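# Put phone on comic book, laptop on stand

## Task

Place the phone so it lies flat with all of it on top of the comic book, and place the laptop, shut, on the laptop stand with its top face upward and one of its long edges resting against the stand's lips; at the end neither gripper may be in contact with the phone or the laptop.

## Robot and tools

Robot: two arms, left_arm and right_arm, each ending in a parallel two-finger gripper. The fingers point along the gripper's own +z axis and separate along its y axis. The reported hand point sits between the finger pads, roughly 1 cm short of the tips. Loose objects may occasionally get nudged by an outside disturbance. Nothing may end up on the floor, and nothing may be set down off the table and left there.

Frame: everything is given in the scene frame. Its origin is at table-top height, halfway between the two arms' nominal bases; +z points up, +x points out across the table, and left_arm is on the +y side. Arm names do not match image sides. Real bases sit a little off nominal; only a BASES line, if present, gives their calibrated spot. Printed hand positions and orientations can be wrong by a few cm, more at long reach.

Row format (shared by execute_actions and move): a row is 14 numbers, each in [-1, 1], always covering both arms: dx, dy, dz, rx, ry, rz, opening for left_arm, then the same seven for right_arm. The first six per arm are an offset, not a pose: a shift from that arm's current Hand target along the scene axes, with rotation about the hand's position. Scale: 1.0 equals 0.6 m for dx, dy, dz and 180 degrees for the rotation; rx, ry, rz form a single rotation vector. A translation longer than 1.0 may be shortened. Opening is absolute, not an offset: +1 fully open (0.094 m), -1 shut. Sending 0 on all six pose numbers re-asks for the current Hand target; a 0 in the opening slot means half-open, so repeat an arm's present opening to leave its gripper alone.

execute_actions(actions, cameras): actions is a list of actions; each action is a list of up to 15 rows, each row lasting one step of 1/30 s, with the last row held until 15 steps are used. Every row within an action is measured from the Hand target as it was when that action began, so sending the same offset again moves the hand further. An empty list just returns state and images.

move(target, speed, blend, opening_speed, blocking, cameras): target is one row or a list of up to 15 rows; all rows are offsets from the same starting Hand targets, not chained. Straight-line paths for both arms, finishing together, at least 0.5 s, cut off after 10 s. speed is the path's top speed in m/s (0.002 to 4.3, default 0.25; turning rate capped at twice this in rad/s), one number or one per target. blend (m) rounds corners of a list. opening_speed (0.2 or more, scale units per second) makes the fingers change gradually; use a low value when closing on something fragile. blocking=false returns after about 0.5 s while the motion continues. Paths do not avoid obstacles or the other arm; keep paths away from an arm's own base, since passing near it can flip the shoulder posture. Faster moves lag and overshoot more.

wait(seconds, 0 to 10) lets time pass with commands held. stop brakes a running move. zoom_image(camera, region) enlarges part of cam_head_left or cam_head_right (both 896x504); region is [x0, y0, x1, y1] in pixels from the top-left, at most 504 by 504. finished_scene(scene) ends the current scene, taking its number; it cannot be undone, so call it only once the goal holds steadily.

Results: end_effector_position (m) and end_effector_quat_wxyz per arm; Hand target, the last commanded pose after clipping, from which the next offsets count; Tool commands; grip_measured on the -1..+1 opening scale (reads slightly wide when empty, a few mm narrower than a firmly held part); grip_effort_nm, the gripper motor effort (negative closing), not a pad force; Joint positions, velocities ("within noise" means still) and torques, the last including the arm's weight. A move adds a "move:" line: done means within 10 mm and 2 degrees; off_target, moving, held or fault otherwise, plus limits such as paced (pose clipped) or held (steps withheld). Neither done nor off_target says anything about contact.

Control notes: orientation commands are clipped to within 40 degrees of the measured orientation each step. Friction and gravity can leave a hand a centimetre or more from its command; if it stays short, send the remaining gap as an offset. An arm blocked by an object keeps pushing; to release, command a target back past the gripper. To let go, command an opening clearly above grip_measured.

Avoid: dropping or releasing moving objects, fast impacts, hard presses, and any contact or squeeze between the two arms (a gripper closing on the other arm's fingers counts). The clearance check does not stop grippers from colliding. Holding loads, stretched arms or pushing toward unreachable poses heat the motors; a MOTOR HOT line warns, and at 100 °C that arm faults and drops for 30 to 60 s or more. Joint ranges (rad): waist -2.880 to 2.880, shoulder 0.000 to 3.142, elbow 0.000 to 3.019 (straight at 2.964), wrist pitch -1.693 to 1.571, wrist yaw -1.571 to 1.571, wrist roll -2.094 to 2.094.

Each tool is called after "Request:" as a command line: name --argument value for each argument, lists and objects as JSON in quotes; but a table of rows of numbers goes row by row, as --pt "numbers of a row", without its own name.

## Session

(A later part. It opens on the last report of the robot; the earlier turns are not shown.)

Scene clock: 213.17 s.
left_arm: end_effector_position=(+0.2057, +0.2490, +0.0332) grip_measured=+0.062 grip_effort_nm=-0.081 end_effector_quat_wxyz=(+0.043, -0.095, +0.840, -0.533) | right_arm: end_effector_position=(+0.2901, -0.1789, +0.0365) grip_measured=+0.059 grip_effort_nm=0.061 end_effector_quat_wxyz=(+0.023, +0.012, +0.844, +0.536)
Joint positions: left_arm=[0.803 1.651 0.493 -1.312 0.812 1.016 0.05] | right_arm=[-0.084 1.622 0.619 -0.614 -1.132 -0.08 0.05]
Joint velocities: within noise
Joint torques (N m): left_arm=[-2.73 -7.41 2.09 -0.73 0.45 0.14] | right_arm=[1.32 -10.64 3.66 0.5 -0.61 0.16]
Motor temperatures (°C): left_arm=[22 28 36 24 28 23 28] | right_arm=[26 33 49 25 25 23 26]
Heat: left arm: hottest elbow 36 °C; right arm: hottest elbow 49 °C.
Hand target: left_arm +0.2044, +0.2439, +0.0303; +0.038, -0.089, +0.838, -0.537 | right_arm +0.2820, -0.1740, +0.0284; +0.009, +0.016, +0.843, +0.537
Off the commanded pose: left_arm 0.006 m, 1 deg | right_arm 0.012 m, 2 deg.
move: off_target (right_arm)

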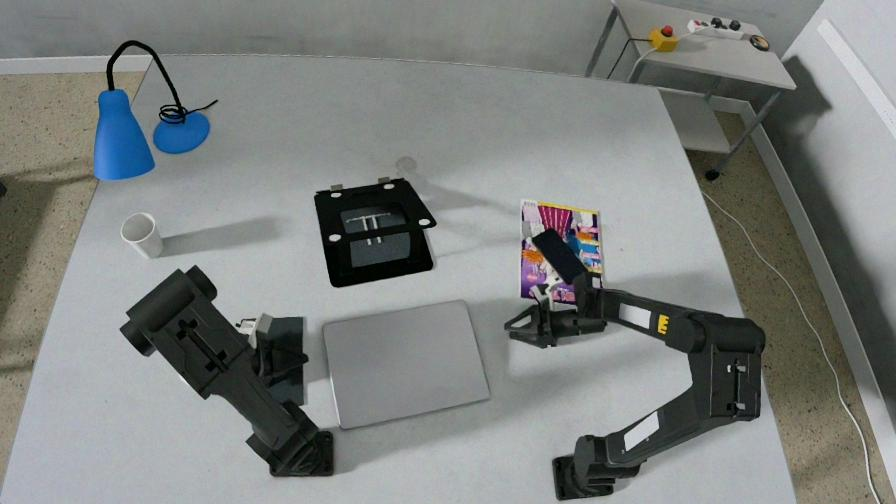

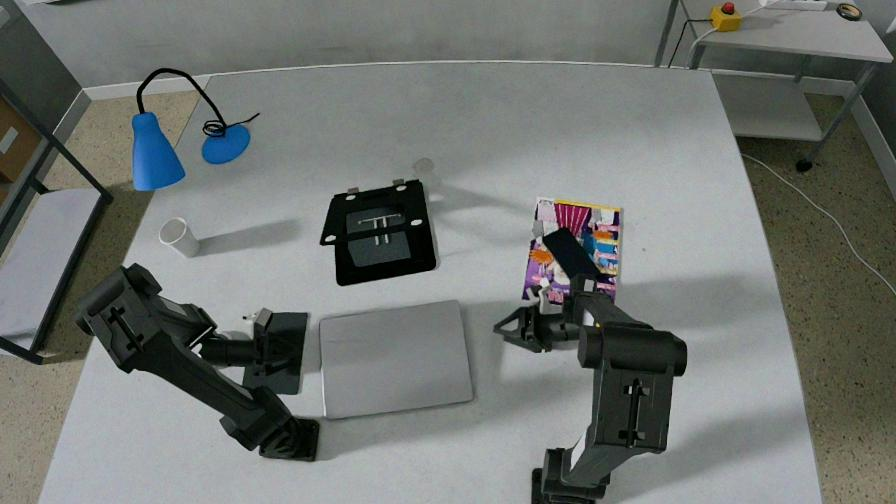

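Request:
move --pt "-0.02 0 0 0 0 0 0.06 -0.045 0.0 -0.003 0 0 0 0.06" --pt "-0.018 -0.117 0 0 0 0 0.06 -0.05 0.14 -0.003 0 0 0 0.06" --speed 0.1

Request:
zoom_image --camera "cam_head_right" --region '[220, 260, 560, 450]'

Scene clock: 220.20 s.
left_arm: end_effector_position=(+0.1952, +0.1771, +0.0298) grip_measured=+0.062 grip_effort_nm=-0.085 end_effector_quat_wxyz=(+0.037, -0.094, +0.837, -0.539) | right_arm: end_effector_position=(+0.2617, -0.0924, +0.0323) grip_measured=+0.059 grip_effort_nm=0.056 end_effector_quat_wxyz=(+0.017, +0.014, +0.840, +0.542)
Joint positions: left_arm=[0.547 1.512 0.323 -1.079 0.995 0.742 0.05] | right_arm=[0.207 1.556 0.443 0.059 -1.077 0.558 0.05]
Joint velocities: within noise
Joint torques (N m): left_arm=[-2.49 -7.3 2.04 -0.28 0.54 0.04] | right_arm=[1.49 -10.81 3.23 1.2 -0.07 0.18]
Motor temperatures (°C): left_arm=[22 28 35 24 28 23 28] | right_arm=[26 33 47 25 25 23 26]
Heat: left arm: hottest elbow 35 °C; right arm: hottest elbow 47 °C.
Hand target: left_arm +0.1936, +0.1737, +0.0302; +0.038, -0.089, +0.838, -0.537 | right_arm +0.2521, -0.0900, +0.0266; +0.009, +0.016, +0.843, +0.537
Off the commanded pose: left_arm 0.004 m, 1 deg | right_arm 0.012 m, 1 deg.
move: off_target (right_arm)

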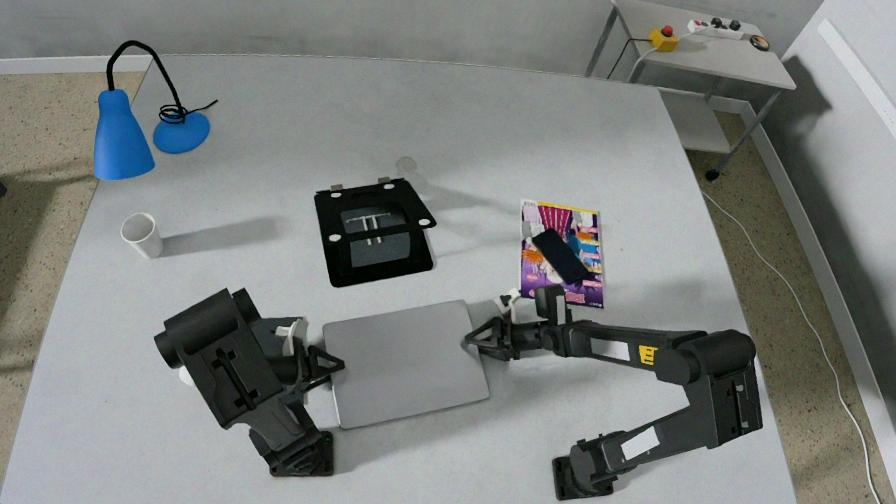

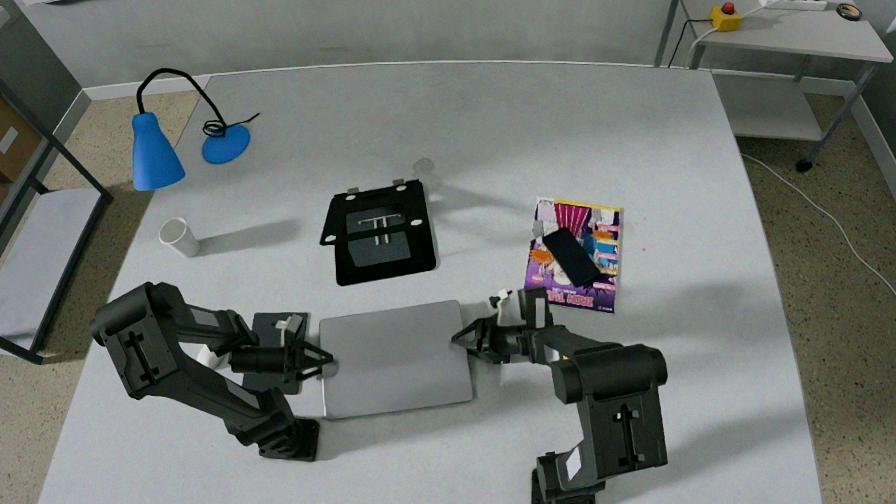

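Scaled by 1.482.

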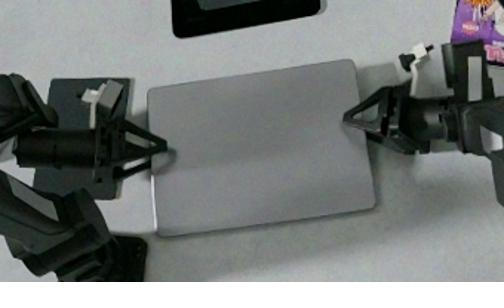

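Request:
move --target '[0,-0.01,0,0,0,0,-0.95,0,0.012,0,0,0,0,-0.95]' --speed 0.05 --opening_speed 0.3

Request:
zoom_image --camera "cam_head_right" --region '[220, 260, 560, 450]'

Scene clock: 226.43 s.
left_arm: end_effector_position=(+0.1984, +0.1767, +0.0240) grip_measured=-0.528 grip_effort_nm=-1.009 end_effector_quat_wxyz=(+0.048, -0.083, +0.845, -0.525) | right_arm: end_effector_position=(+0.2588, -0.0888, +0.0274) grip_measured=-0.492 grip_effort_nm=-1.038 end_effector_quat_wxyz=(+0.028, +0.009, +0.846, +0.533)
Joint positions: left_arm=[0.525 1.494 0.314 -1.015 0.992 0.703 0.022] | right_arm=[0.229 1.556 0.425 0.109 -1.041 0.576 0.024]
Joint velocities: within noise
Joint torques (N m): left_arm=[-3.43 -7.71 1.84 -1.26 1.34 -0.09] | right_arm=[1.85 -10.23 4.27 0.98 -0.83 0.39]
Motor temperatures (°C): left_arm=[22 28 34 24 29 23 28] | right_arm=[26 33 45 25 25 23 26]
Heat: left arm: hottest elbow 34 °C; right arm: hottest elbow 45 °C.
Hand target: left_arm +0.1936, +0.1677, +0.0302; +0.038, -0.089, +0.838, -0.537 | right_arm +0.2522, -0.0827, +0.0266; +0.009, +0.015, +0.843, +0.537
Off the commanded pose: left_arm 0.012 m, 2 deg | right_arm 0.009 m, 2 deg.
move: off_target (left_arm)

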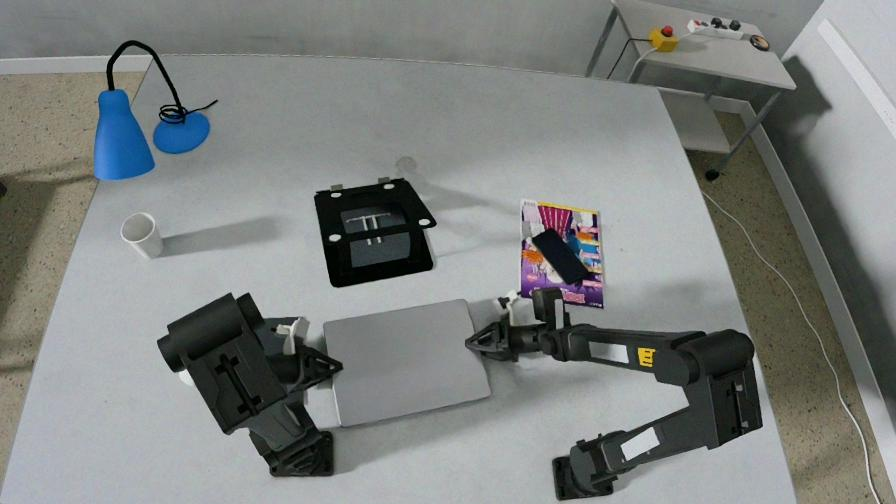

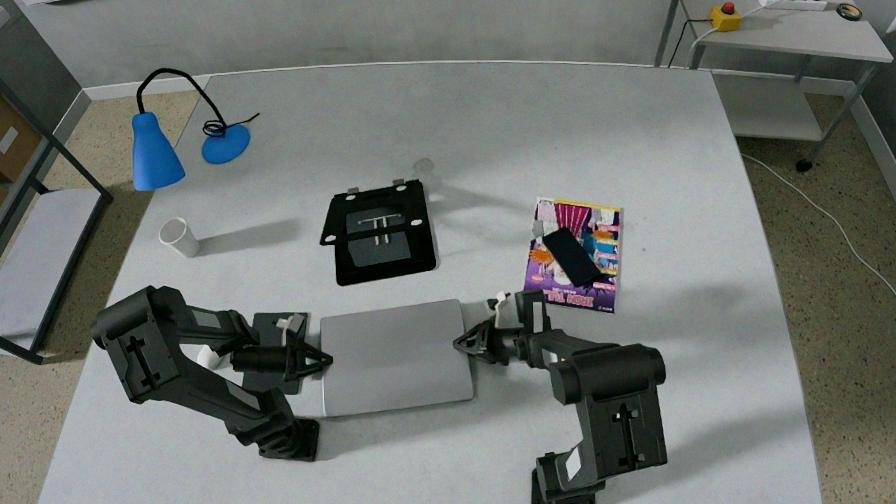

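Scaled by 1.482.

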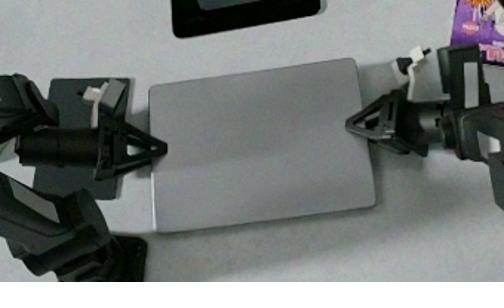

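Request:
move --target '[0,0,0.2,-0.09,-0.016,0,-0.95,0,0,0.2,0.09,0,0,-0.95]' --speed 0.1

Scene clock: 231.27 s.
left_arm: end_effector_position=(+0.2033, +0.1731, +0.1377) grip_measured=-0.623 grip_effort_nm=-1.009 end_effector_quat_wxyz=(+0.075, -0.107, +0.792, -0.596) | right_arm: end_effector_position=(+0.2579, -0.0967, +0.1256) grip_measured=-0.620 grip_effort_nm=-1.038 end_effector_quat_wxyz=(+0.013, +0.043, +0.771, +0.635)
Joint positions: left_arm=[0.579 1.206 0.4 -1.633 1.127 0.908 0.018] | right_arm=[0.158 1.322 0.385 0.242 -1.263 0.933 0.018]
Joint velocities: within noise
Joint torques (N m): left_arm=[-2.26 -7.12 4.86 -2.85 0.94 0.28] | right_arm=[3.37 -11.63 6.94 2.15 -1.41 0.45]
Motor temperatures (°C): left_arm=[22 27 34 24 29 23 28] | right_arm=[26 33 44 25 26 23 26]
Heat: left arm: hottest elbow 34 °C; right arm: hottest elbow 44 °C.
Hand target: left_arm +0.1935, +0.1676, +0.1502; +0.046, -0.080, +0.753, -0.652 | right_arm +0.2522, -0.0828, +0.1466; +0.007, +0.017, +0.759, +0.650
Off the commanded pose: left_arm 0.017 m, 9 deg | right_arm 0.026 m, 4 deg.
joint sent to its limit (left arm) — joint 4 (wrist pitch), lower limit. The joint targets are off in position and orientation.
move: off_target (left_arm, right_arm)

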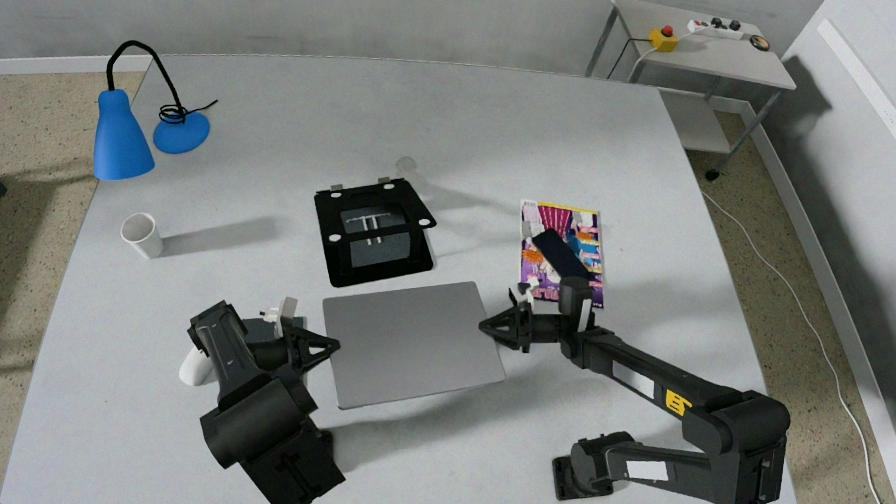

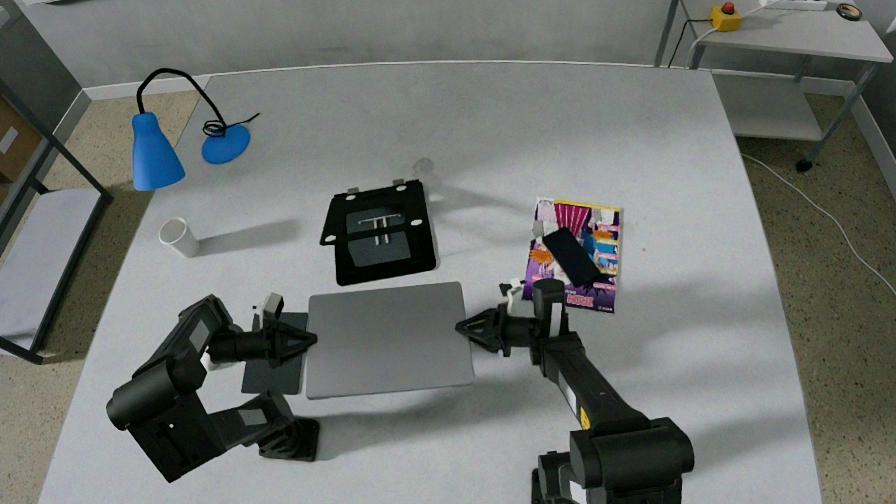

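Request:
move --target '[0.535,0.108,0.1,0,0,0.02,-0.95,0.565,0.108,0.12,0,0,0.02,-0.95]' --speed 0.12

Request:
zoom_image --camera "cam_head_left" --region '[250, 120, 550, 330]'

Request:
zoom_image --camera "cam_head_right" --region '[250, 120, 550, 330]'

Scene clock: 242.50 s.
left_arm: end_effector_position=(+0.4894, +0.2347, +0.1719) grip_measured=-0.637 grip_effort_nm=-1.009 end_effector_quat_wxyz=(+0.029, -0.143, +0.747, -0.648) | right_arm: end_effector_position=(+0.5610, -0.0304, +0.1753) grip_measured=-0.648 grip_effort_nm=-1.038 end_effector_quat_wxyz=(-0.044, +0.030, +0.765, +0.642)
Joint positions: left_arm=[0.331 1.826 1.203 -1.613 1.369 0.531 0.017] | right_arm=[0.178 1.958 1.421 -0.31 -1.341 0.845 0.017]
Joint velocities: within noise
Joint torques (N m): left_arm=[-3.78 -18.84 15.09 -1.39 1.38 0.3] | right_arm=[1.03 -23.41 15.99 0.96 -0.69 0.11]
Motor temperatures (°C): left_arm=[22 27 34 24 30 23 28] | right_arm=[26 34 45 25 26 23 27]
Heat: left arm: hottest elbow 34 °C; right arm: hottest elbow 45 °C.
Hand target: left_arm +0.5146, +0.2325, +0.2103; +0.066, -0.103, +0.750, -0.650 | right_arm +0.5912, -0.0180, +0.2187; -0.014, -0.007, +0.759, +0.650
Off the commanded pose: left_arm 0.046 m, 6 deg | right_arm 0.054 m, 6 deg.
move: off_target (left_arm, right_arm)

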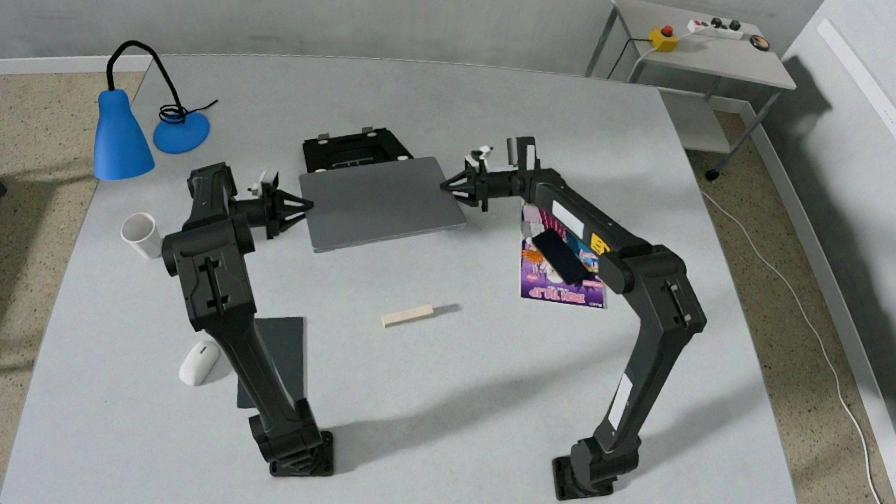

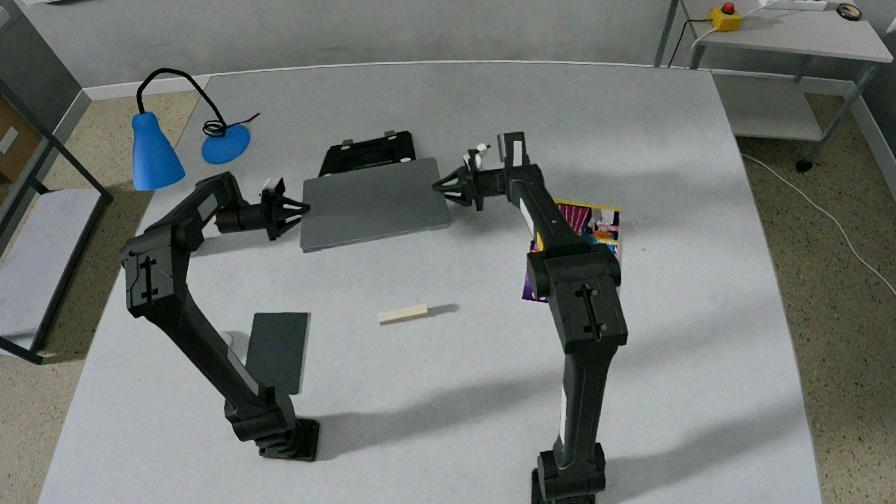

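Scaled by 1.680.

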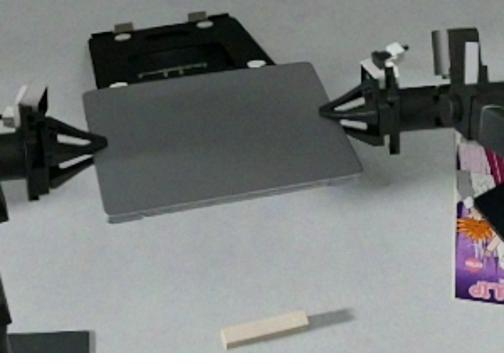

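Scaled by 1.680.

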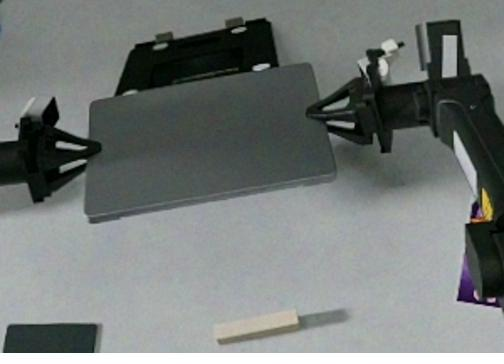

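Request:
move --pt "-0.325 -0.097 0 0 0 0 -0.95 -0.325 -0.097 0 0 0 0 -0.95" --pt "-0.325 -0.097 -0.18 0.09 0.016 0 -0.95 -0.325 -0.097 -0.185 -0.09 0 0 -0.95" --speed '[0.14,0.1]'

Request:
zoom_image --camera "cam_head_left" --region '[250, 120, 550, 400]'

Request:
zoom_image --camera "cam_head_right" --region '[250, 120, 550, 400]'

Scene clock: 270.30 s.
left_arm: end_effector_position=(+0.3134, +0.1795, +0.0889) grip_measured=-0.598 grip_effort_nm=-1.009 end_effector_quat_wxyz=(+0.030, -0.153, +0.826, -0.542) | right_arm: end_effector_position=(+0.3944, -0.0876, +0.1053) grip_measured=-0.618 grip_effort_nm=-1.043 end_effector_quat_wxyz=(-0.019, +0.015, +0.838, +0.544)
Joint positions: left_arm=[0.321 1.399 0.56 -0.974 1.135 0.139 0.019] | right_arm=[0.147 1.665 0.933 -0.543 -1.132 0.377 0.018]
Joint velocities: within noise
Joint torques (N m): left_arm=[-3.43 -13.51 7.53 0.34 0.45 0.37] | right_arm=[2.32 -15.97 8.32 0.2 0.13 -0.1]
Motor temperatures (°C): left_arm=[22 29 35 24 31 24 29] | right_arm=[26 35 47 25 26 23 27]
Heat: left arm: hottest elbow 35 °C; right arm: hottest elbow 47 °C.
Hand target: left_arm +0.3196, +0.1743, +0.1023; +0.061, -0.109, +0.836, -0.535 | right_arm +0.3961, -0.0762, +0.1076; -0.015, -0.005, +0.844, +0.537
Off the commanded pose: left_arm 0.016 m, 6 deg | right_arm 0.012 m, 3 deg.
move: off_target (left_arm, right_arm)

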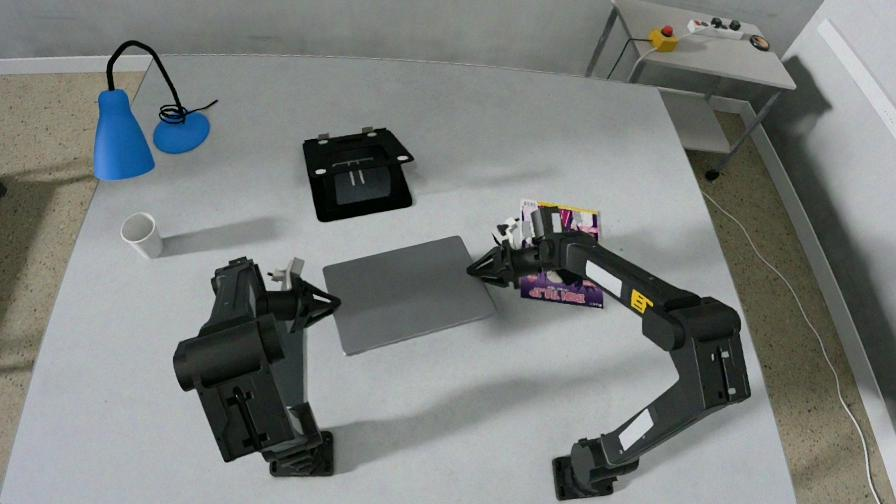

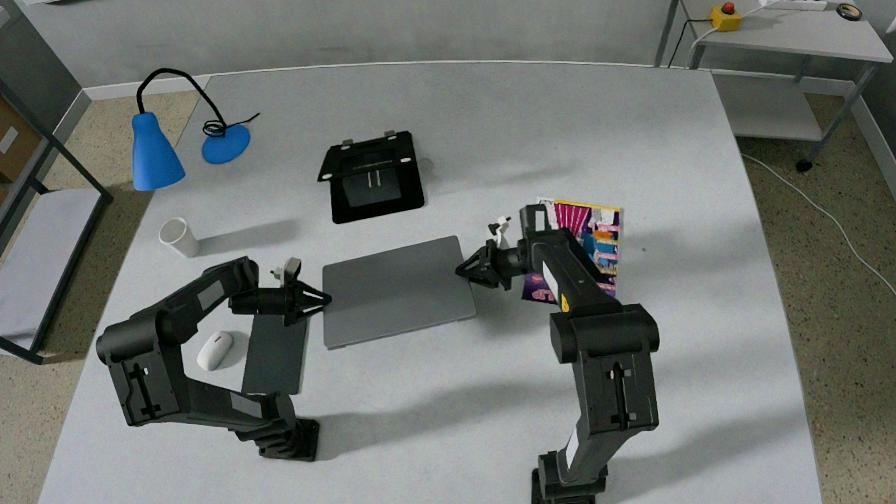

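Scaled by 1.680.

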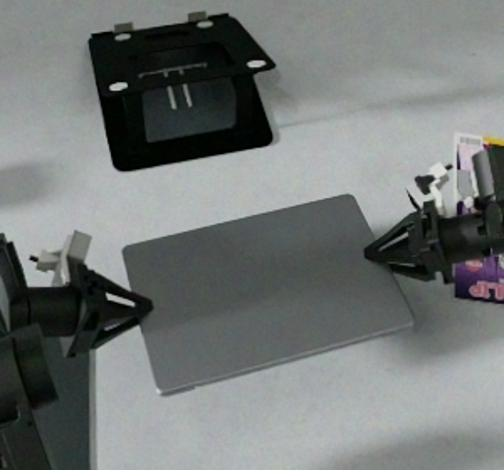

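Scaled by 1.680.

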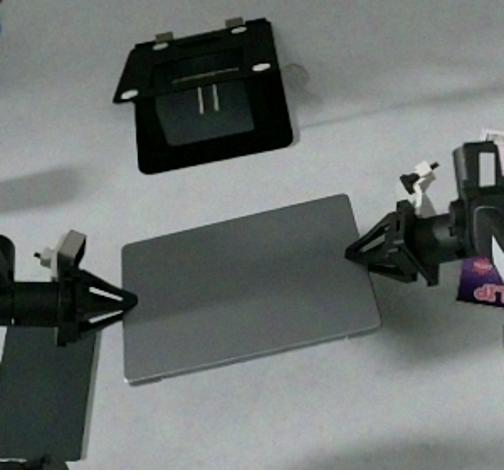

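Request:
move --target '[0,0,-0.115,0,0,0,-0.95,-0.005,0,-0.125,0,0,0,-0.95]' --speed 0.06

Request:
zoom_image --camera "cam_head_left" --region '[290, 220, 550, 400]'

Scene clock: 275.87 s.
left_arm: end_effector_position=(+0.3137, +0.1800, +0.0268) grip_measured=-0.598 grip_effort_nm=-1.009 end_effector_quat_wxyz=(+0.039, -0.150, +0.829, -0.537) | right_arm: end_effector_position=(+0.3969, -0.0867, +0.0375) grip_measured=-0.614 grip_effort_nm=-1.038 end_effector_quat_wxyz=(-0.016, +0.010, +0.838, +0.546)
Joint positions: left_arm=[0.32 1.584 0.505 -0.699 1.127 0.123 0.019] | right_arm=[0.147 1.817 0.899 -0.357 -1.135 0.367 0.018]
Joint velocities: within noise
Joint torques (N m): left_arm=[-3.6 -10.93 5.09 0.54 0.74 0.48] | right_arm=[2.37 -17.03 5.64 1.01 0.23 -0.01]
Motor temperatures (°C): left_arm=[22 29 35 24 30 24 29] | right_arm=[26 35 47 25 25 23 28]
Heat: left arm: hottest elbow 35 °C; right arm: hottest elbow 47 °C.
Hand target: left_arm +0.3195, +0.1743, +0.0333; +0.061, -0.109, +0.836, -0.535 | right_arm +0.3931, -0.0762, +0.0327; -0.015, -0.005, +0.843, +0.537
Off the commanded pose: left_arm 0.010 m, 5 deg | right_arm 0.012 m, 2 deg.
move: off_target (left_arm, right_arm)

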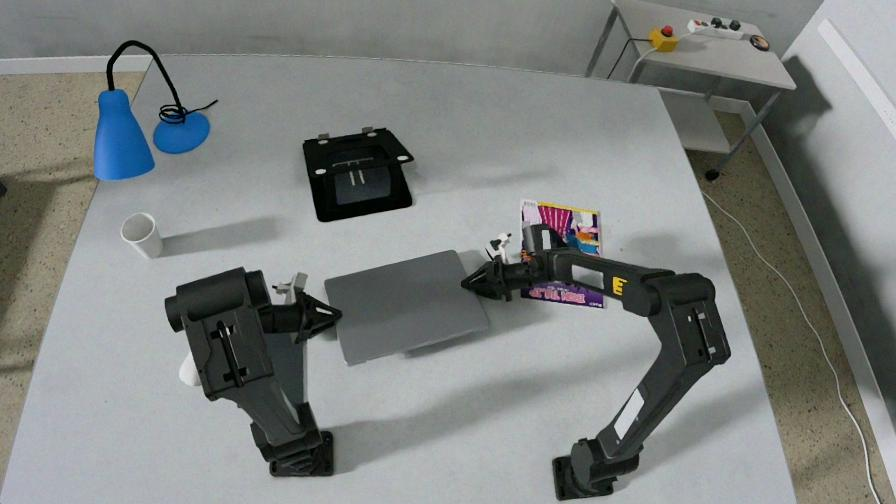

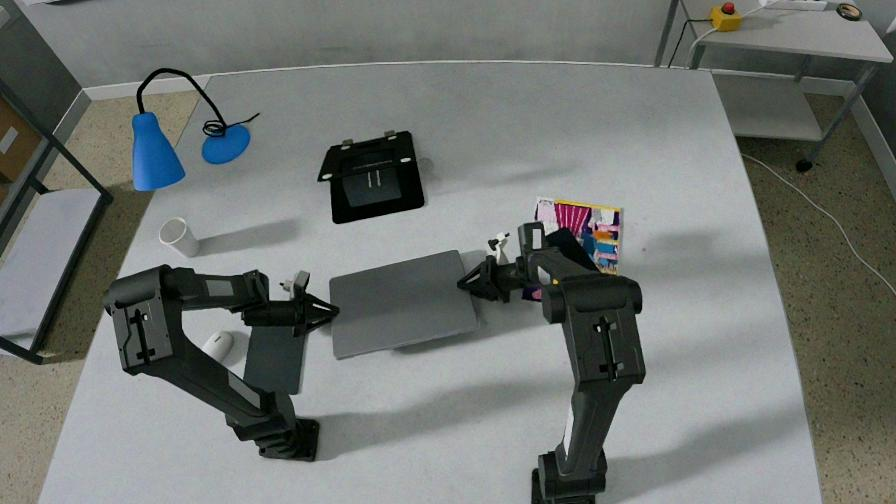

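Scaled by 1.938.

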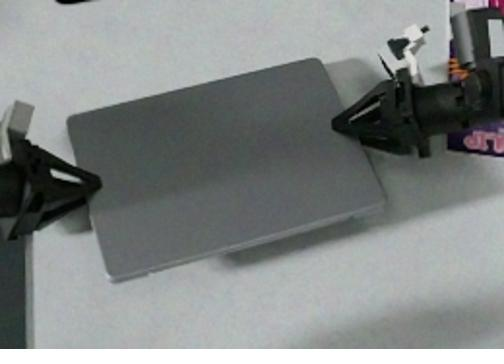

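Request:
move --target '[0,0,0,0,0,0,-0.95,0,0,-0.03,0,0,0,-0.95]' --speed 0.05

Request:
zoom_image --camera "cam_head_left" --region '[290, 220, 550, 400]'

Request:
zoom_image --camera "cam_head_right" --region '[290, 220, 550, 400]'

Scene clock: 279.87 s.
left_arm: end_effector_position=(+0.3143, +0.1799, +0.0273) grip_measured=-0.598 grip_effort_nm=-1.004 end_effector_quat_wxyz=(+0.040, -0.150, +0.828, -0.538) | right_arm: end_effector_position=(+0.4005, -0.0854, +0.0333) grip_measured=-0.614 grip_effort_nm=-1.043 end_effector_quat_wxyz=(-0.009, +0.004, +0.834, +0.551)
Joint positions: left_arm=[0.32 1.584 0.505 -0.695 1.13 0.119 0.019] | right_arm=[0.147 1.834 0.899 -0.315 -1.144 0.37 0.018]
Joint velocities: within noise
Joint torques (N m): left_arm=[-4.07 -11.93 5.07 0.39 0.57 0.5] | right_arm=[2.37 -15.21 5.08 1.17 0.56 -0.08]
Motor temperatures (°C): left_arm=[22 29 35 24 30 24 29] | right_arm=[26 36 46 25 25 23 28]
Heat: left arm: hottest elbow 35 °C; right arm: hottest elbow 46 °C.
Hand target: left_arm +0.3196, +0.1743, +0.0333; +0.061, -0.109, +0.836, -0.535 | right_arm +0.3931, -0.0762, +0.0147; -0.015, -0.005, +0.844, +0.537
Off the commanded pose: left_arm 0.010 m, 5 deg | right_arm 0.022 m, 2 deg.
move: off_target (left_arm, right_arm)

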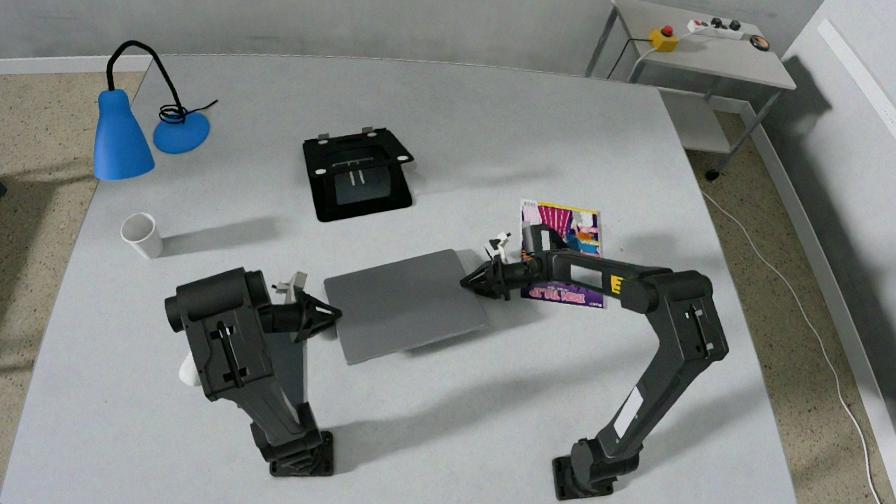

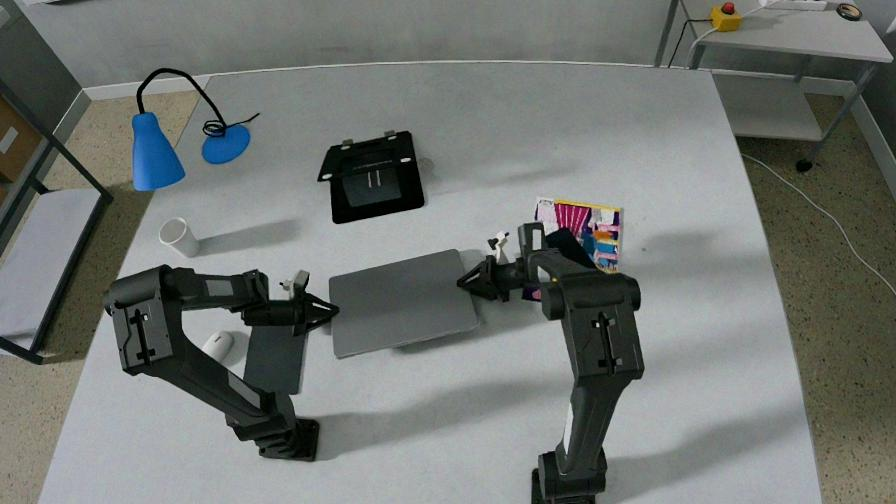

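Scaled by 1.938.

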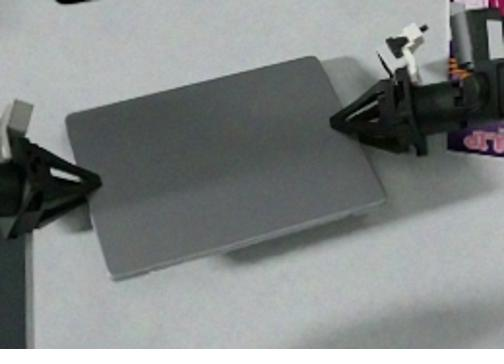

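Scaled by 1.938.

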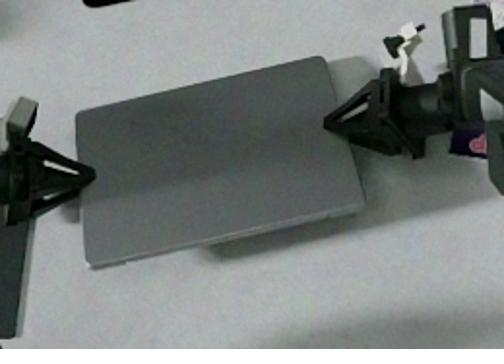

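Request:
move --target '[0,0,0.005,0,0,0,-0.3,0,0,0.03,0,0,0,-0.3]' --speed 0.05 --opening_speed 0.2

Request:
zoom_image --camera "cam_head_left" --region '[290, 220, 550, 400]'

Scene clock: 286.03 s.
left_arm: end_effector_position=(+0.3146, +0.1768, +0.0297) grip_measured=-0.303 grip_effort_nm=0.125 end_effector_quat_wxyz=(+0.051, -0.127, +0.833, -0.536) | right_arm: end_effector_position=(+0.3973, -0.0811, +0.0324) grip_measured=-0.302 grip_effort_nm=0.066 end_effector_quat_wxyz=(-0.010, +0.001, +0.842, +0.539)
Joint positions: left_arm=[0.307 1.571 0.505 -0.695 1.127 0.154 0.033] | right_arm=[0.163 1.824 0.899 -0.333 -1.114 0.365 0.033]
Joint velocities: within noise
Joint torques (N m): left_arm=[-2.14 -11.4 5.52 -0.08 0.71 0.18] | right_arm=[1.32 -17.61 5.57 0.23 -0.44 0.02]
Motor temperatures (°C): left_arm=[22 29 35 24 30 24 29] | right_arm=[26 36 45 25 25 23 28]
Heat: left arm: hottest elbow 35 °C; right arm: hottest elbow 45 °C.
Hand target: left_arm +0.3196, +0.1743, +0.0363; +0.061, -0.109, +0.836, -0.535 | right_arm +0.3931, -0.0762, +0.0327; -0.015, -0.005, +0.844, +0.537
Off the commanded pose: left_arm 0.009 m, 2 deg | right_arm 0.006 m, 1 deg.
move: done

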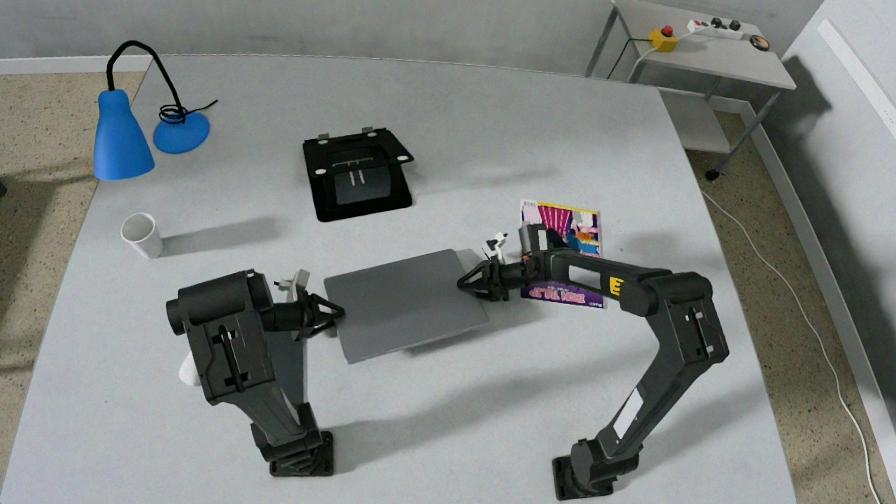

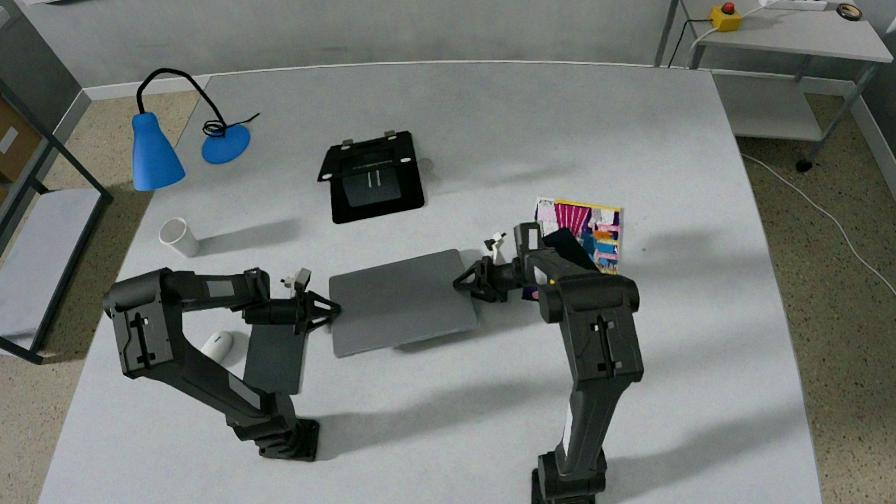

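Scaled by 1.938.

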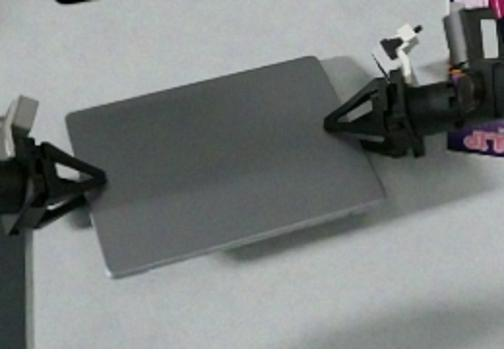

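Request:
move --pt "-0.025 0.11 0.012 0 0 0 -0.3 0 0 0 0 0 0 -0.3" --pt "0.0 0.11 0.36 0 0 0.1 -0.3 0 0 0 0 0 0 -0.3" --pt "0.28 -0.115 0.3 0 0 0.478 0.1 0 0 0 0 0 0 -0.3" --speed '[0.08,0.2,0.25]' --blend '[0,0.04,0]'

Request:
zoom_image --camera "cam_head_left" --region '[250, 100, 550, 400]'

Request:
zoom_image --camera "cam_head_right" --region '[250, 100, 550, 400]'

Scene clock: 309.57 s.
left_arm: end_effector_position=(+0.4665, +0.1214, +0.1848) grip_measured=+0.097 grip_effort_nm=0.125 end_effector_quat_wxyz=(-0.407, +0.653, -0.552, +0.320) | right_arm: end_effector_position=(+0.3973, -0.0811, +0.0324) grip_measured=-0.301 grip_effort_nm=0.071 end_effector_quat_wxyz=(-0.010, +0.001, +0.843, +0.539)
Joint positions: left_arm=[-0.514 1.172 0.622 -0.046 -0.596 -1.9 0.052] | right_arm=[0.163 1.824 0.899 -0.333 -1.114 0.365 0.033]
Joint velocities: within noise
Joint torques (N m): left_arm=[-2.37 -7.24 16.55 1.46 -0.44 -0.01] | right_arm=[1.38 -17.61 5.6 0.24 -0.44 0.02]
Motor temperatures (°C): left_arm=[22 28 35 24 29 24 28] | right_arm=[26 38 42 25 25 23 26]
Heat: left arm: hottest elbow 35 °C; right arm: hottest elbow 42 °C.
Hand target: left_arm +0.4876, +0.1052, +0.2164; -0.410, +0.650, -0.536, +0.349 | right_arm +0.3931, -0.0762, +0.0327; -0.015, -0.005, +0.844, +0.537
Off the commanded pose: left_arm 0.041 m, 4 deg | right_arm 0.006 m, 1 deg.
move: off_target (left_arm); target 3's new opening was sent with left_arm's hand 0.041 m and 4 deg from that target

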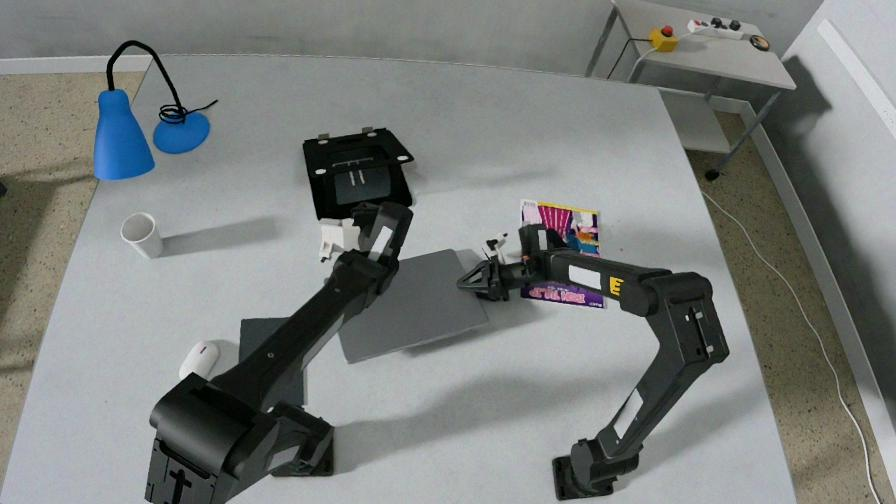

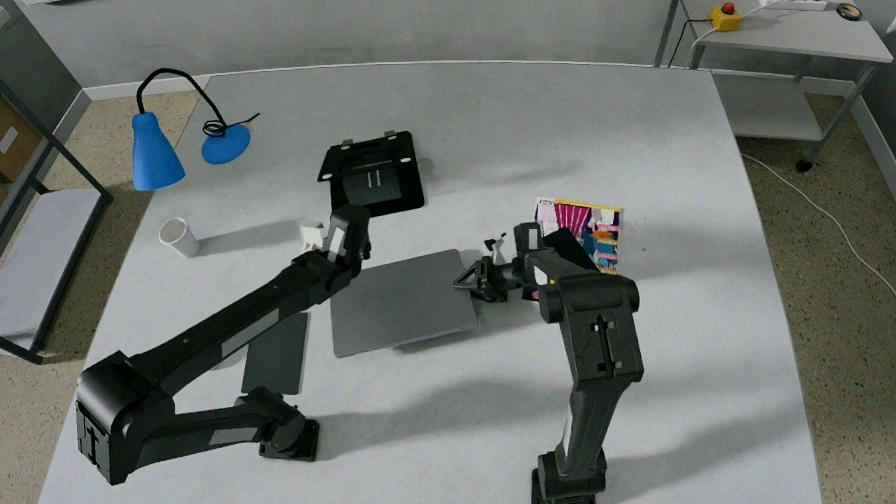

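Scaled by 1.680.

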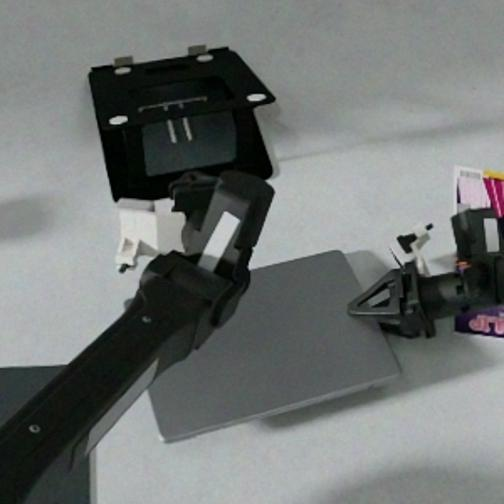

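Scaled by 1.680.

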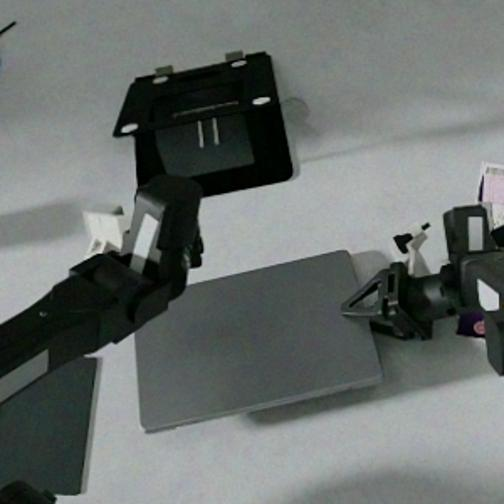

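Request:
move --target '[0.15,-0.01,-0.045,0,0,0,0.5,0,0,0,0,0,0,-0.3]' --speed 0.12

Request:
zoom_image --camera "cam_head_left" --region '[270, 100, 470, 260]'

Request:
zoom_image --camera "cam_head_right" --region '[270, 100, 470, 260]'

Scene clock: 315.57 s.
left_arm: end_effector_position=(+0.5496, +0.1037, +0.1590) grip_measured=+0.498 grip_effort_nm=0.129 end_effector_quat_wxyz=(-0.398, +0.655, -0.556, +0.322) | right_arm: end_effector_position=(+0.3973, -0.0811, +0.0324) grip_measured=-0.301 grip_effort_nm=0.066 end_effector_quat_wxyz=(-0.010, +0.001, +0.843, +0.539)
Joint positions: left_arm=[-0.451 1.445 0.788 0.075 -0.527 -1.867 0.07] | right_arm=[0.163 1.824 0.899 -0.333 -1.114 0.365 0.033]
Joint velocities: within noise
Joint torques (N m): left_arm=[-0.56 -11.16 15.61 2.19 -0.17 0.12] | right_arm=[1.38 -17.67 5.57 0.24 -0.45 0.02]
Motor temperatures (°C): left_arm=[22 28 36 24 29 24 28] | right_arm=[26 38 41 25 25 23 26]
Heat: left arm: hottest elbow 36 °C; right arm: hottest elbow 41 °C.
Hand target: left_arm +0.5776, +0.0993, +0.1892; -0.410, +0.650, -0.536, +0.349 | right_arm +0.3931, -0.0762, +0.0327; -0.015, -0.005, +0.844, +0.537
Off the commanded pose: left_arm 0.042 m, 4 deg | right_arm 0.007 m, 1 deg.
move: off_target (left_arm)

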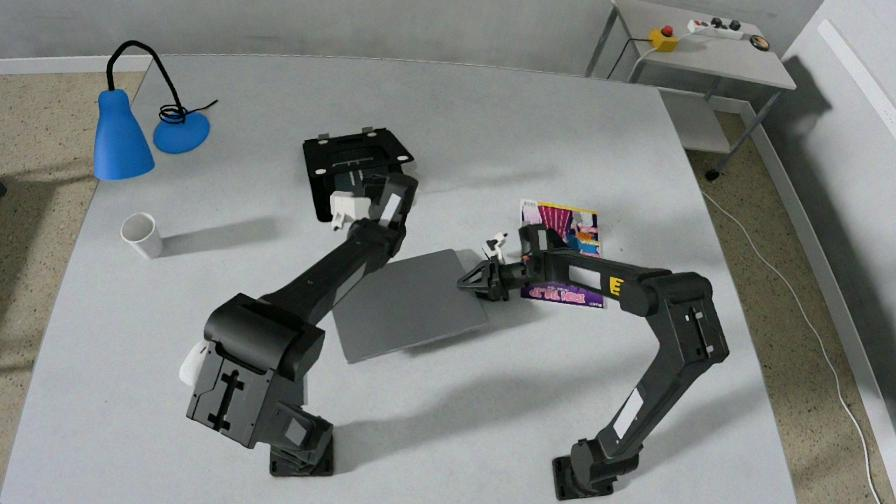

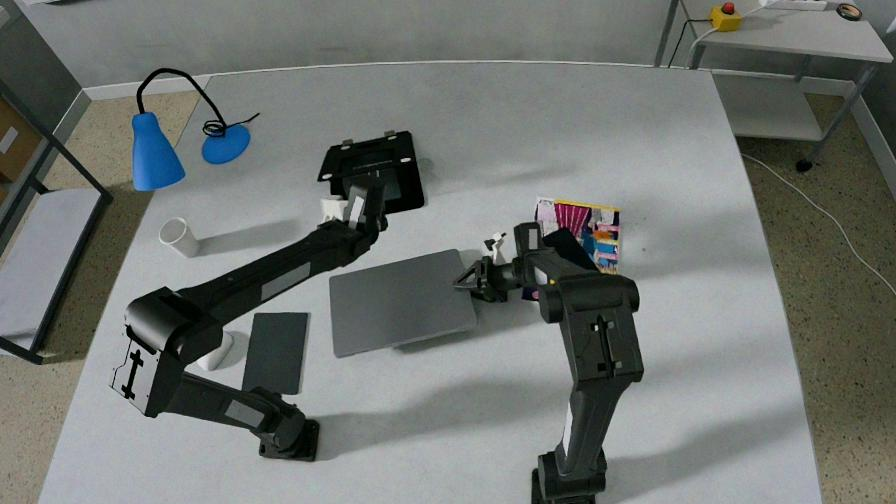

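Scaled by 2.520.

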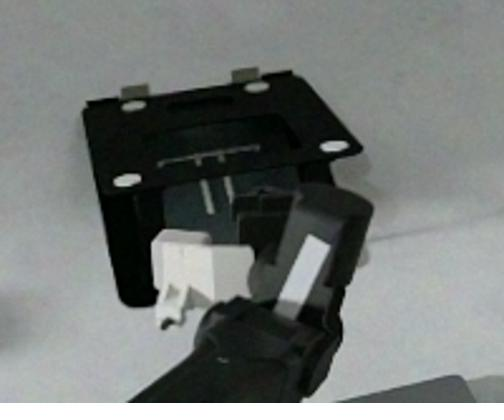

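Scaled by 2.520.

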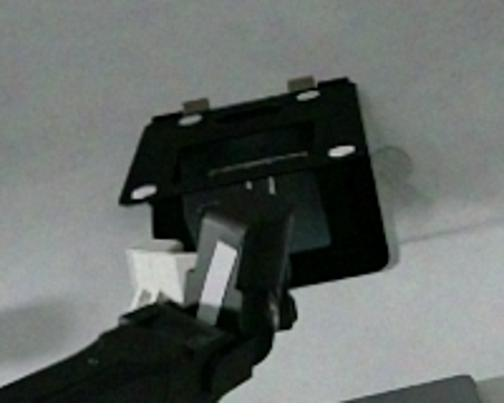

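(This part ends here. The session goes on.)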